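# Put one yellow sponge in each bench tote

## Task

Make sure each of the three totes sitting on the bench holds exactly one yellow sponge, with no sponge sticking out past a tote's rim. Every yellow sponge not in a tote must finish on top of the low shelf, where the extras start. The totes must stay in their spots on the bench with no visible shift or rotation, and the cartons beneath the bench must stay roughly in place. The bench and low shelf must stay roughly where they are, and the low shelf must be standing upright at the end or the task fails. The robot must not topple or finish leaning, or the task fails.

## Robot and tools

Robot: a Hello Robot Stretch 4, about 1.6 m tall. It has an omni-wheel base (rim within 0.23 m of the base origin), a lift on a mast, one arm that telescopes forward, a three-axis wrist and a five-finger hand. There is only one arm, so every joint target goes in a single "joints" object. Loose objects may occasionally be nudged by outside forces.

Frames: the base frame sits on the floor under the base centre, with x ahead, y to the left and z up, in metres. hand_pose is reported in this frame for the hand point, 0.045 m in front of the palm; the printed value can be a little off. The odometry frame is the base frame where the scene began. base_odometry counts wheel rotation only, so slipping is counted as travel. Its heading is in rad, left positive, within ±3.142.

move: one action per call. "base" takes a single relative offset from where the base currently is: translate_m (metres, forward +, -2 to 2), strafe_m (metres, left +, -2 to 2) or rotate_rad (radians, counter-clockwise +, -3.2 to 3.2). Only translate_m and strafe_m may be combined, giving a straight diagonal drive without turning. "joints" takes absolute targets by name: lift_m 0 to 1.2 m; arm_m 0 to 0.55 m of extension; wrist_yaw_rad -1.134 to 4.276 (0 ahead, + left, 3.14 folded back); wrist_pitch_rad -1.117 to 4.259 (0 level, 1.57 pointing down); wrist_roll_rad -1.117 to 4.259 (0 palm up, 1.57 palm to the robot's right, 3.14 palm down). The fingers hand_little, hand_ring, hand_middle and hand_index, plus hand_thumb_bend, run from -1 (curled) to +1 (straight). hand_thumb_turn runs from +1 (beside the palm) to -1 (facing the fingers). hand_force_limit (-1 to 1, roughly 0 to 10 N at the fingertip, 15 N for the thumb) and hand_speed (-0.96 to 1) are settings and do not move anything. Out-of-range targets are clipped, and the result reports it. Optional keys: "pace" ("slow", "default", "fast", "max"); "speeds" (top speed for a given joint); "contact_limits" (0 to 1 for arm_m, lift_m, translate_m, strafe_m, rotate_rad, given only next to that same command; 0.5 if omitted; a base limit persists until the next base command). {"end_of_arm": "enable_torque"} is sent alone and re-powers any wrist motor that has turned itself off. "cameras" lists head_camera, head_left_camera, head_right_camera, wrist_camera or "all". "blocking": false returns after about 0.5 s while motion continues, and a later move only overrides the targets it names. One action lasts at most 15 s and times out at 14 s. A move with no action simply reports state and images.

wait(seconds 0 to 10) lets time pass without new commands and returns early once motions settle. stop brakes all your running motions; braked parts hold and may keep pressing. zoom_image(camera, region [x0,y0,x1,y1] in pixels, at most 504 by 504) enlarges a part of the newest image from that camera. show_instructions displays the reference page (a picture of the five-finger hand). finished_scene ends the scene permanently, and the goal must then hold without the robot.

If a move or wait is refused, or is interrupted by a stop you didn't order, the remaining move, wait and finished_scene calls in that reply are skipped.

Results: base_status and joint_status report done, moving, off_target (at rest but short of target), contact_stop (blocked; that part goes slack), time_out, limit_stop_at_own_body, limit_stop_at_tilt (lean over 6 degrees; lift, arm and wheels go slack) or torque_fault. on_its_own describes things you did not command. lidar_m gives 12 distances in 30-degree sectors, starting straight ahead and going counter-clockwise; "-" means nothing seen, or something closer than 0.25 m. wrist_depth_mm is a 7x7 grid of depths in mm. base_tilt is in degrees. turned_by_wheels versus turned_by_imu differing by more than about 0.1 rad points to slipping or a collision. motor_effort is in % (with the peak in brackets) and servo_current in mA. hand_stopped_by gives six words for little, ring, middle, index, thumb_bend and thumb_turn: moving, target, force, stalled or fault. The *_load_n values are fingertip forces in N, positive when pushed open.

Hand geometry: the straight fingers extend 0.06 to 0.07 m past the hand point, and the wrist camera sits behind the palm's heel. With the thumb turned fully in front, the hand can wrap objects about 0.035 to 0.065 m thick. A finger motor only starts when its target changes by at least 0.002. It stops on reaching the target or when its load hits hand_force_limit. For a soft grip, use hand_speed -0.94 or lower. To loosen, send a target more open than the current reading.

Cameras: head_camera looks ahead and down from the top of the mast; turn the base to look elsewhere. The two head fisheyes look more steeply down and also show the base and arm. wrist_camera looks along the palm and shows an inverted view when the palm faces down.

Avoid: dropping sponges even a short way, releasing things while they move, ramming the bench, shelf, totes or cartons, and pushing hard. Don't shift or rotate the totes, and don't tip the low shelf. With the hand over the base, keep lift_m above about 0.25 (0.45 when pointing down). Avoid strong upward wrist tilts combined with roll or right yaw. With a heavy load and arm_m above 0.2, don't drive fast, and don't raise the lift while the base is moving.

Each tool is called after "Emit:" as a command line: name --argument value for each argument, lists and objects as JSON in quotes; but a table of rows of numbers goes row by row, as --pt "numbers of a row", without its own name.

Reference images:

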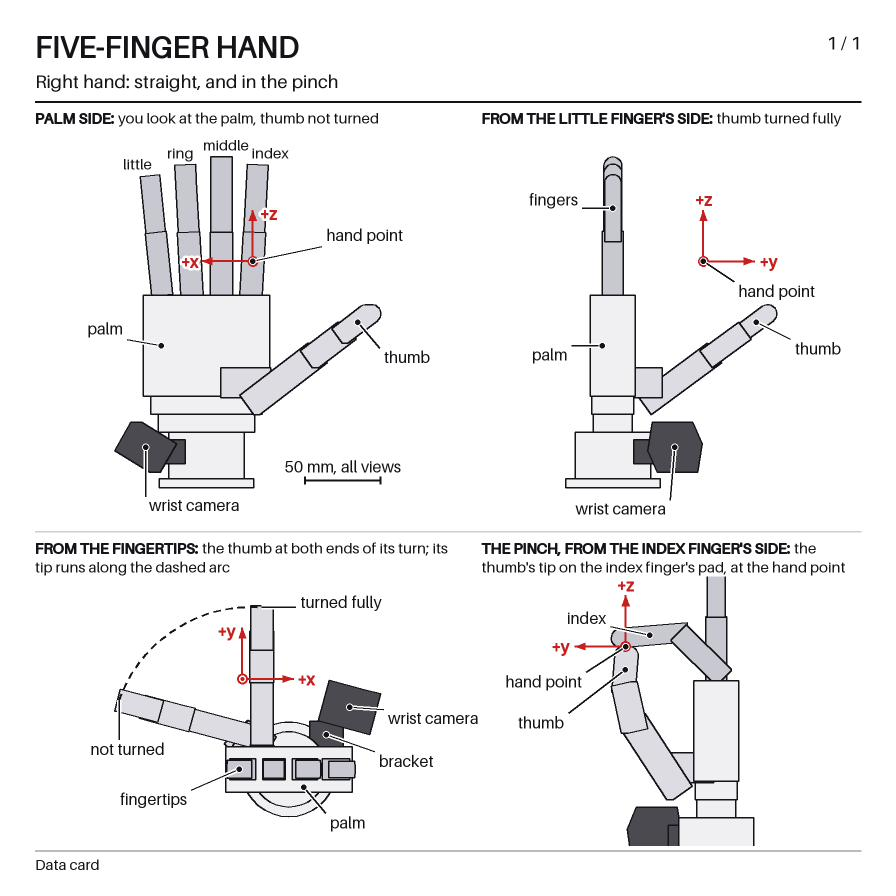

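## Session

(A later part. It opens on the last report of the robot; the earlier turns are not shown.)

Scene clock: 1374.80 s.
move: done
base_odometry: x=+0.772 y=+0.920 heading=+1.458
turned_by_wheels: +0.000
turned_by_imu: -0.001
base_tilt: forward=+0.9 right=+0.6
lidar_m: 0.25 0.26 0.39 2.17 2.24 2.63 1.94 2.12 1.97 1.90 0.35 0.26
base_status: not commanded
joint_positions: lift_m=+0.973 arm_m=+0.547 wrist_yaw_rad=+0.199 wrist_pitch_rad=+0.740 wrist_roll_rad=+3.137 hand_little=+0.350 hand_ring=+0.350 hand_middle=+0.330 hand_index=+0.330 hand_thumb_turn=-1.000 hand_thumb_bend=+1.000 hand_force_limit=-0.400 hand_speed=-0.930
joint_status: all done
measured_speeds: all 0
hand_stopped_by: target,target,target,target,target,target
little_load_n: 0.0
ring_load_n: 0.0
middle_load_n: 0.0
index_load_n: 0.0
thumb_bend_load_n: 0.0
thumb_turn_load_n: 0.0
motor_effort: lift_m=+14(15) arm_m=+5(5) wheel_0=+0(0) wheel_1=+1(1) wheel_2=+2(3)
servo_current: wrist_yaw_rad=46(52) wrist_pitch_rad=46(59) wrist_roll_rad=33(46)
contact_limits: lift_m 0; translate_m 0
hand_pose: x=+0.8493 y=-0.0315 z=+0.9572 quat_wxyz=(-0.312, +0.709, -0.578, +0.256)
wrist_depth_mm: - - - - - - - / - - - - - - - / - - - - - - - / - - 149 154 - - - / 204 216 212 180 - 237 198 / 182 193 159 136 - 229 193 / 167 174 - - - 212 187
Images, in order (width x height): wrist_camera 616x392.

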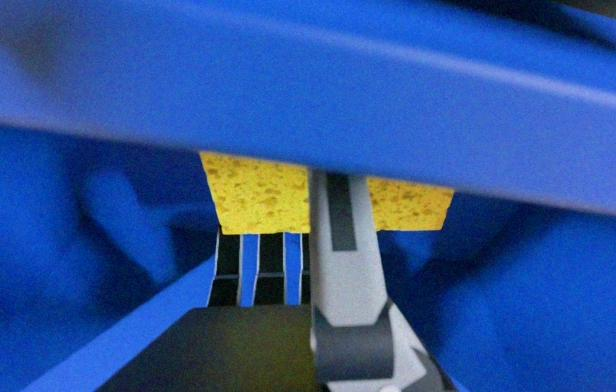

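Emit:
move --joints '{"arm_m": 0.542}' --pace "slow" --contact_limits '{"arm_m": 0.0}'

Emit:
move --joints '{"lift_m": 1.07}' --pace "slow" --cameras '["wrist_camera"]'

Emit:
move --joints '{"lift_m": 1.18}' --cameras '["wrist_camera", "head_right_camera"]'

Scene clock: 1384.10 s.
move: done
base_odometry: x=+0.772 y=+0.920 heading=+1.458
turned_by_wheels: +0.000
turned_by_imu: -0.001
base_tilt: forward=+0.9 right=+0.6
lidar_m: 0.25 0.26 0.35 2.13 2.20 2.62 1.95 2.12 1.99 1.91 0.33 0.26
base_status: not commanded
joint_positions: lift_m=+0.973 arm_m=+0.542 wrist_yaw_rad=+0.199 wrist_pitch_rad=+0.740 wrist_roll_rad=+3.137 hand_little=+0.350 hand_ring=+0.350 hand_middle=+0.330 hand_index=+0.330 hand_thumb_turn=-1.000 hand_thumb_bend=+1.000 hand_force_limit=-0.400 hand_speed=-0.930
joint_status: all done
measured_speeds: all 0
hand_stopped_by: target,target,target,target,target,target
little_load_n: 0.0
ring_load_n: 0.0
middle_load_n: 0.0
index_load_n: 0.0
thumb_bend_load_n: 0.0
thumb_turn_load_n: 0.0
motor_effort: lift_m=+14(15) arm_m=-6(8) wheel_0=+0(0) wheel_1=+1(2) wheel_2=+2(2)
servo_current: wrist_yaw_rad=52(52) wrist_pitch_rad=33(46) wrist_roll_rad=33(46)
contact_limits: arm_m 0; lift_m 0; translate_m 0
hand_pose: x=+0.8448 y=-0.0315 z=+0.9572 quat_wxyz=(-0.312, +0.709, -0.578, +0.256)
wrist_depth_mm: - - - - - 115 - / - - - - - - - / - - - - - - - / - - 147 149 - - - / 209 221 184 175 - 236 206 / 187 198 159 136 - 233 194 / 171 178 - - - 216 190
pictures: none

Scene clock: 1385.77 s.
move: done
base_odometry: x=+0.772 y=+0.920 heading=+1.458
turned_by_wheels: +0.000
turned_by_imu: +0.000
base_tilt: forward=+0.9 right=+0.5
lidar_m: 0.25 0.27 0.39 2.16 2.21 2.62 1.94 2.12 1.97 1.91 0.36 0.26
base_status: not commanded
joint_positions: lift_m=+1.070 arm_m=+0.542 wrist_yaw_rad=+0.199 wrist_pitch_rad=+0.740 wrist_roll_rad=+3.137 hand_little=+0.350 hand_ring=+0.350 hand_middle=+0.330 hand_index=+0.330 hand_thumb_turn=-1.000 hand_thumb_bend=+1.000 hand_force_limit=-0.400 hand_speed=-0.930
joint_status: all done
measured_speeds: all 0
hand_stopped_by: target,target,target,target,target,target
little_load_n: 0.0
ring_load_n: 0.0
middle_load_n: 0.0
index_load_n: 0.0
thumb_bend_load_n: 0.0
thumb_turn_load_n: 0.0
motor_effort: lift_m=+24(26) arm_m=-6(6) wheel_0=+0(0) wheel_1=+1(1) wheel_2=+2(2)
servo_current: wrist_yaw_rad=46(52) wrist_pitch_rad=20(52) wrist_roll_rad=33(39)
contact_limits: arm_m 0; translate_m 0
hand_pose: x=+0.8448 y=-0.0315 z=+1.0540 quat_wxyz=(-0.312, +0.709, -0.578, +0.256)
wrist_depth_mm: - - 203 202 199 - - / - - 217 213 212 253 216 / - 285 296 235 - 268 210 / - 249 268 278 - 266 206 / 436 229 227 187 - 253 424 / 424 445 160 136 - 525 525 / 387 404 - - - - 521
Images, in order (width x height): wrist_camera 616x392.

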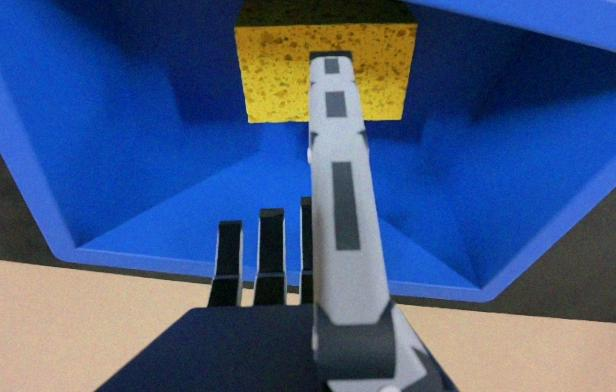

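Scene clock: 1387.27 s.
move: done
base_odometry: x=+0.772 y=+0.920 heading=+1.458
turned_by_wheels: +0.000
turned_by_imu: +0.000
base_tilt: forward=+0.9 right=+0.6
lidar_m: 0.25 0.26 0.37 2.12 2.26 2.63 1.94 2.13 1.98 1.95 0.35 0.26
base_status: not commanded
joint_positions: lift_m=+1.180 arm_m=+0.542 wrist_yaw_rad=+0.199 wrist_pitch_rad=+0.740 wrist_roll_rad=+3.137 hand_little=+0.350 hand_ring=+0.350 hand_middle=+0.330 hand_index=+0.330 hand_thumb_turn=-1.000 hand_thumb_bend=+1.000 hand_force_limit=-0.400 hand_speed=-0.930
joint_status: all done
measured_speeds: all 0
hand_stopped_by: target,target,target,target,target,target
little_load_n: 0.0
ring_load_n: 0.0
middle_load_n: -0.5
index_load_n: 0.0
thumb_bend_load_n: 0.0
thumb_turn_load_n: 0.0
motor_effort: lift_m=+24(26) arm_m=-6(6) wheel_0=+0(0) wheel_1=+1(1) wheel_2=+1(2)
servo_current: wrist_yaw_rad=39(59) wrist_pitch_rad=39(59) wrist_roll_rad=39(39)
contact_limits: arm_m 0; translate_m 0
hand_pose: x=+0.8448 y=-0.0315 z=+1.1640 quat_wxyz=(-0.312, +0.709, -0.578, +0.256)
wrist_depth_mm: 347 - - 294 300 289 236 / 384 362 359 121 366 283 387 / 436 427 319 330 - 330 442 / 500 504 508 496 - 512 512 / 469 496 492 184 - 585 585 / 421 442 160 136 - - - / 387 402 - - - - 521
pictures: head_right_camera, wrist_camera
Images, in order (width x height): head_right_camera 420x672, wrist_camera 616x392.

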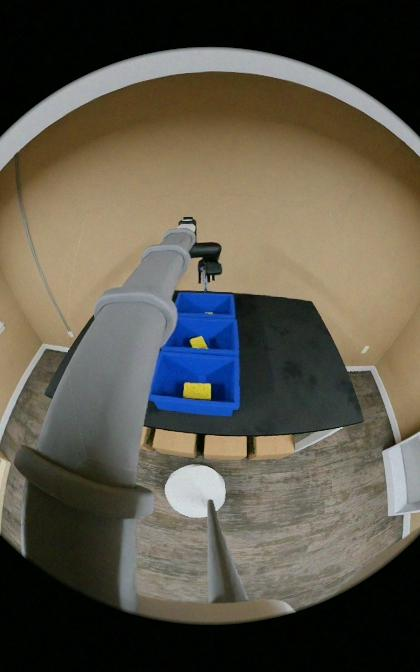

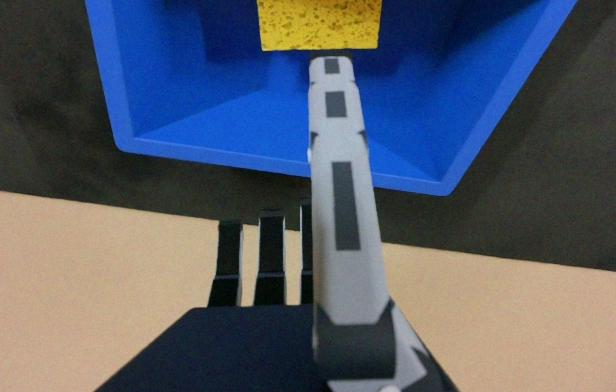

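Placed. Back off and check everything, including the shelf.

Emit:
move --base '{"translate_m": -0.2}' --pace "slow"

Emit:
move --joints '{"arm_m": 0.0, "hand_index": 1, "hand_middle": 1, "hand_ring": 1, "hand_little": 1}'

Emit:
move --base '{"strafe_m": -0.08}' --cameras '["all"]'

Emit:
zoom_image --camera "head_camera" --region '[120, 200, 320, 400]'

Emit:
zoom_image --camera "head_left_camera" --region '[150, 260, 290, 400]'

Scene clock: 1397.33 s.
move: done
base_odometry: x=+0.750 y=+0.721 heading=+1.458
turned_by_wheels: +0.000
turned_by_imu: -0.002
base_tilt: forward=+1.0 right=+0.6
lidar_m: 0.43 0.47 0.70 2.12 2.25 1.79 1.74 1.87 1.98 1.91 0.63 0.44
base_status: done
joint_positions: lift_m=+1.180 arm_m=+0.542 wrist_yaw_rad=+0.199 wrist_pitch_rad=+0.740 wrist_roll_rad=+3.137 hand_little=+0.350 hand_ring=+0.350 hand_middle=+0.330 hand_index=+0.330 hand_thumb_turn=-1.000 hand_thumb_bend=+1.000 hand_force_limit=-0.400 hand_speed=-0.930
joint_status: not commanded
measured_speeds: all 0
hand_stopped_by: target,target,target,target,target,target
little_load_n: 0.0
ring_load_n: 0.0
middle_load_n: 0.5
index_load_n: 0.0
thumb_bend_load_n: 0.0
thumb_turn_load_n: 0.0
motor_effort: lift_m=+23(24) arm_m=-6(6) wheel_0=+1(5) wheel_1=-1(5) wheel_2=-1(8)
servo_current: wrist_yaw_rad=46(59) wrist_pitch_rad=33(72) wrist_roll_rad=33(46)
contact_limits: arm_m 0
hand_pose: x=+0.8448 y=-0.0315 z=+1.1640 quat_wxyz=(-0.312, +0.709, -0.578, +0.256)
wrist_depth_mm: 349 272 343 306 336 - 235 / 384 306 345 353 377 - 387 / 436 312 301 310 - 427 442 / 508 508 496 329 - 508 512 / 609 580 439 182 - 609 609 / - - 139 136 - 715 723 / 549 - - - - - -
pictures: none

Scene clock: 1401.23 s.
move: done
base_odometry: x=+0.750 y=+0.721 heading=+1.458
turned_by_wheels: +0.000
turned_by_imu: -0.001
base_tilt: forward=+0.8 right=+0.6
lidar_m: 0.44 0.48 0.69 2.13 2.24 1.76 1.74 1.88 1.97 1.91 0.61 0.45
base_status: not commanded
joint_positions: lift_m=+1.180 arm_m=+0.000 wrist_yaw_rad=+0.199 wrist_pitch_rad=+0.740 wrist_roll_rad=+3.137 hand_little=+1.000 hand_ring=+1.000 hand_middle=+1.000 hand_index=+1.000 hand_thumb_turn=-1.000 hand_thumb_bend=+1.000 hand_force_limit=-0.400 hand_speed=-0.930
joint_status: all done
measured_speeds: all 0
hand_stopped_by: target,target,target,target,target,target
little_load_n: 0.0
ring_load_n: 0.0
middle_load_n: 0.0
index_load_n: 0.0
thumb_bend_load_n: 0.0
thumb_turn_load_n: 0.0
motor_effort: lift_m=+24(24) arm_m=-6(9) wheel_0=+1(1) wheel_1=-1(1) wheel_2=-1(2)
servo_current: wrist_yaw_rad=46(59) wrist_pitch_rad=39(65) wrist_roll_rad=13(46)
hand_pose: x=+0.3028 y=-0.0315 z=+1.1640 quat_wxyz=(-0.312, +0.709, -0.578, +0.256)
wrist_depth_mm: 1160 976 960 960 960 991 1205 / 1025 1042 1078 1060 1098 1078 1281 / 439 442 445 455 - 1229 1537 / 512 512 484 - - 517 530 / 615 609 397 - - 621 615 / 715 715 138 135 - 723 723 / - - - - - - -
pictures: none

Scene clock: 1402.57 s.
move: done
base_odometry: x=+0.829 y=+0.712 heading=+1.458
turned_by_wheels: +0.000
turned_by_imu: -0.001
base_tilt: forward=+0.8 right=+0.5
lidar_m: 0.44 0.44 0.70 2.19 2.32 1.81 1.75 1.84 1.87 1.84 0.62 0.45
base_status: done
joint_positions: lift_m=+1.180 arm_m=+0.000 wrist_yaw_rad=+0.199 wrist_pitch_rad=+0.740 wrist_roll_rad=+3.137 hand_little=+1.000 hand_ring=+1.000 hand_middle=+1.000 hand_index=+1.000 hand_thumb_turn=-1.000 hand_thumb_bend=+1.000 hand_force_limit=-0.400 hand_speed=-0.930
joint_status: not commanded
measured_speeds: all 0
hand_stopped_by: target,target,target,target,target,target
little_load_n: 0.0
ring_load_n: 0.0
middle_load_n: 0.0
index_load_n: 0.0
thumb_bend_load_n: 0.0
thumb_turn_load_n: 0.0
motor_effort: lift_m=+24(24) arm_m=-6(6) wheel_0=-2(8) wheel_1=+1(9) wheel_2=-2(3)
servo_current: wrist_yaw_rad=46(59) wrist_pitch_rad=46(52) wrist_roll_rad=39(46)
hand_pose: x=+0.3028 y=-0.0315 z=+1.1640 quat_wxyz=(-0.312, +0.709, -0.578, +0.256)
wrist_depth_mm: 1229 946 976 960 931 1025 1205 / 410 1042 1078 1060 1078 1078 1098 / 442 439 442 459 - 1182 1537 / 512 512 512 - - 517 535 / 609 609 585 407 - 591 615 / 723 715 187 135 - 723 723 / - - - - - - -
pictures: head_camera, head_left_camera, head_right_camera, wrist_camera
Images, in order (width x height): head_camera 420x560, head_left_camera 420x672, head_right_camera 420x672, wrist_camera 616x392.

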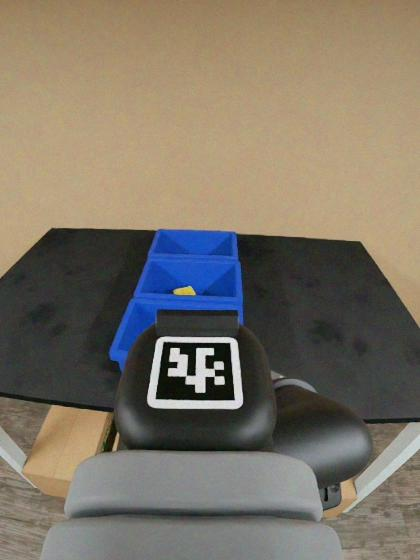

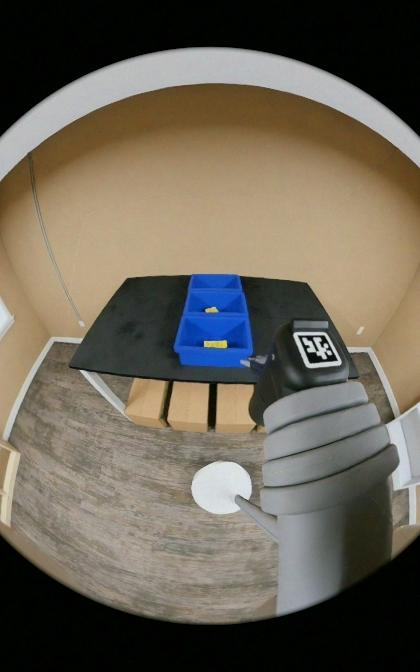

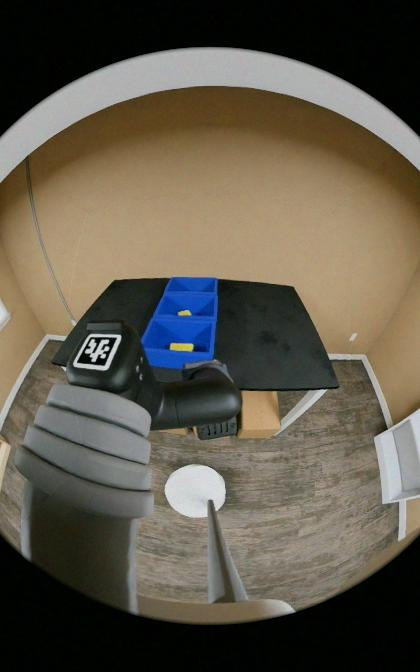

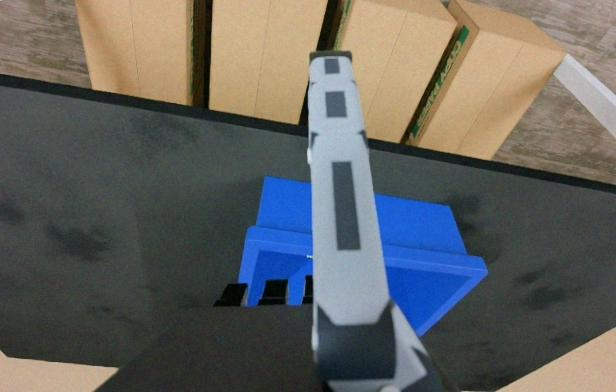

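Scaled by 2.520 from the camera's image (finer frame: 1200x1600).

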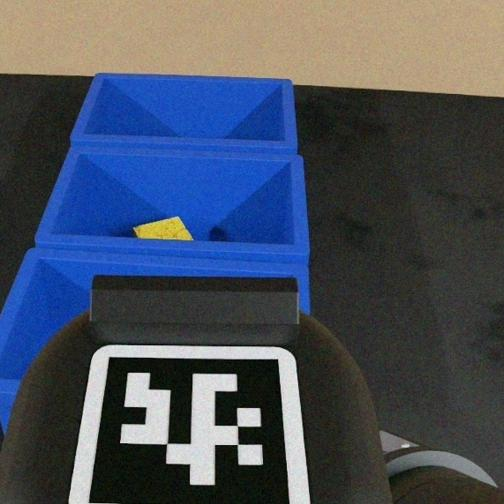

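Scaled by 3.600 from the camera's image (finer frame: 600x960).

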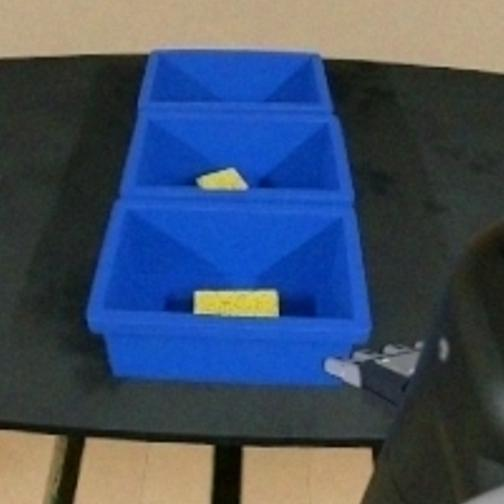

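Emit:
move --base '{"translate_m": -0.4}' --joints '{"lift_m": 0.9}'

Emit:
move --base '{"rotate_rad": 1.6}' --cameras '["head_camera", "head_right_camera", "head_left_camera"]'

Emit:
zoom_image --camera "head_camera" --region '[100, 150, 350, 300]'

Emit:
zoom_image --camera "head_right_camera" --region '[250, 230, 420, 460]'

Scene clock: 1412.53 s.
move: done
base_odometry: x=+0.784 y=+0.315 heading=+1.458
turned_by_wheels: +0.000
turned_by_imu: +0.000
base_tilt: forward=+1.0 right=+0.6
lidar_m: 0.83 0.89 2.64 2.19 2.38 1.40 1.34 1.47 2.19 1.79 1.93 0.85
base_status: done
joint_positions: lift_m=+0.900 arm_m=+0.000 wrist_yaw_rad=+0.199 wrist_pitch_rad=+0.740 wrist_roll_rad=+3.137 hand_little=+1.000 hand_ring=+1.000 hand_middle=+1.000 hand_index=+1.000 hand_thumb_turn=-1.000 hand_thumb_bend=+1.000 hand_force_limit=-0.400 hand_speed=-0.930
joint_status: all done
measured_speeds: all 0
hand_stopped_by: target,target,target,target,target,target
little_load_n: 0.0
ring_load_n: 0.0
middle_load_n: 0.0
index_load_n: 0.0
thumb_bend_load_n: 0.0
thumb_turn_load_n: 0.0
motor_effort: lift_m=+15(22) arm_m=-6(6) wheel_0=+1(7) wheel_1=+0(7) wheel_2=+1(11)
servo_current: wrist_yaw_rad=46(59) wrist_pitch_rad=20(59) wrist_roll_rad=39(46)
hand_pose: x=+0.3028 y=-0.0315 z=+0.8847 quat_wxyz=(-0.312, +0.709, -0.578, +0.256)
wrist_depth_mm: 960 946 946 946 946 960 960 / 1060 1042 1060 1042 1042 1060 1042 / 931 960 1060 1078 - 1205 1205 / 1025 1008 1042 1025 - 1118 1430 / 1576 1205 1205 1229 - 1255 1618 / - 1397 138 135 - - 1863 / - - - - - - -
pictures: none

Scene clock: 1414.67 s.
move: done
base_odometry: x=+0.784 y=+0.315 heading=+3.058
turned_by_wheels: +1.600
turned_by_imu: +1.591
base_tilt: forward=+0.9 right=+0.5
lidar_m: 2.21 2.38 1.38 1.32 1.46 2.16 1.79 2.31 0.87 0.83 0.91 2.62
base_status: done
joint_positions: lift_m=+0.900 arm_m=+0.000 wrist_yaw_rad=+0.199 wrist_pitch_rad=+0.740 wrist_roll_rad=+3.137 hand_little=+1.000 hand_ring=+1.000 hand_middle=+1.000 hand_index=+1.000 hand_thumb_turn=-1.000 hand_thumb_bend=+1.000 hand_force_limit=-0.400 hand_speed=-0.930
joint_status: not commanded
measured_speeds: all 0
hand_stopped_by: target,target,target,target,target,target
little_load_n: 0.0
ring_load_n: 0.0
middle_load_n: 0.0
index_load_n: 0.0
thumb_bend_load_n: 0.0
thumb_turn_load_n: 0.0
motor_effort: lift_m=+16(17) arm_m=-6(6) wheel_0=+0(7) wheel_1=-2(7) wheel_2=+1(7)
servo_current: wrist_yaw_rad=39(52) wrist_pitch_rad=33(65) wrist_roll_rad=33(46)
hand_pose: x=+0.3028 y=-0.0314 z=+0.8846 quat_wxyz=(-0.312, +0.710, -0.578, +0.256)
wrist_depth_mm: 960 946 946 946 946 946 976 / 1042 1060 1060 1042 1060 1060 1060 / 1205 1205 1205 1205 - 1182 1205 / 1397 1397 1397 1397 - 1397 1397 / 1661 1661 1661 1661 - 1661 1661 / - - 188 135 - - - / - - - - - - -
pictures: head_camera, head_left_camera, head_right_camera
Images, in order (width x height): head_camera 420x560, head_left_camera 420x672, head_right_camera 420x672.

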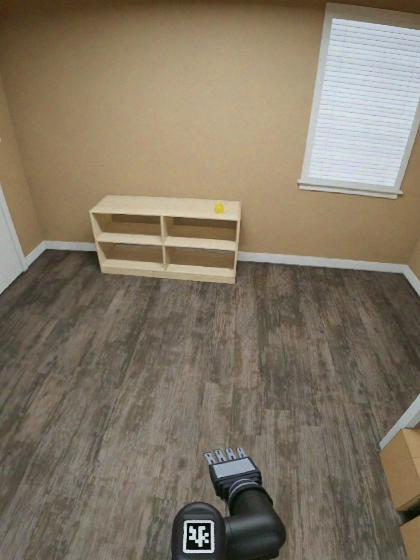

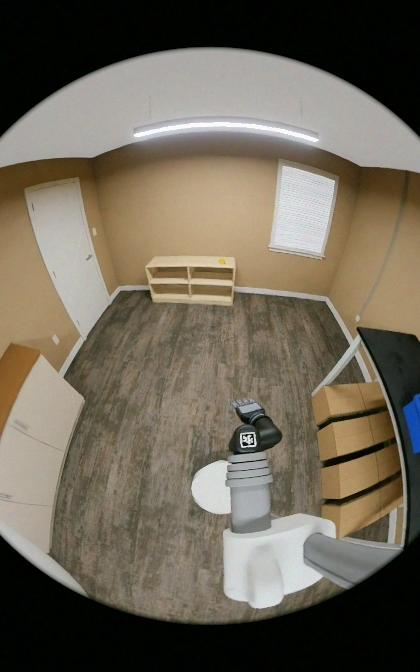

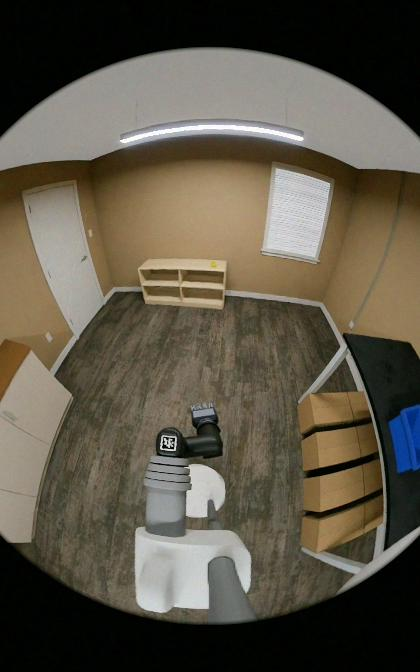

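Scaled by 2.016 from the camera's image (finer frame: 1200x1600).

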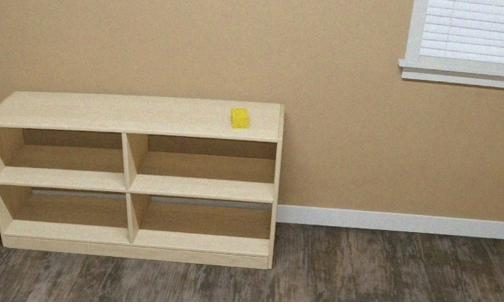

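Scaled by 2.191 from the camera's image (finer frame: 600x960).

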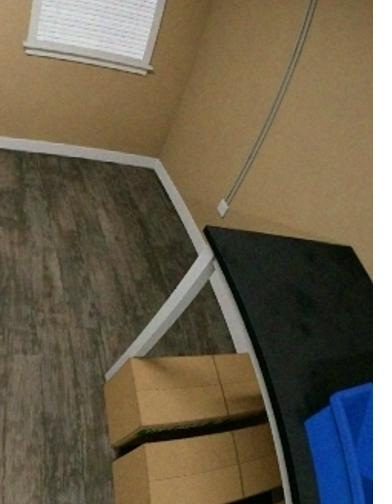

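Emit:
finished_scene

The scene is finished: the task was done.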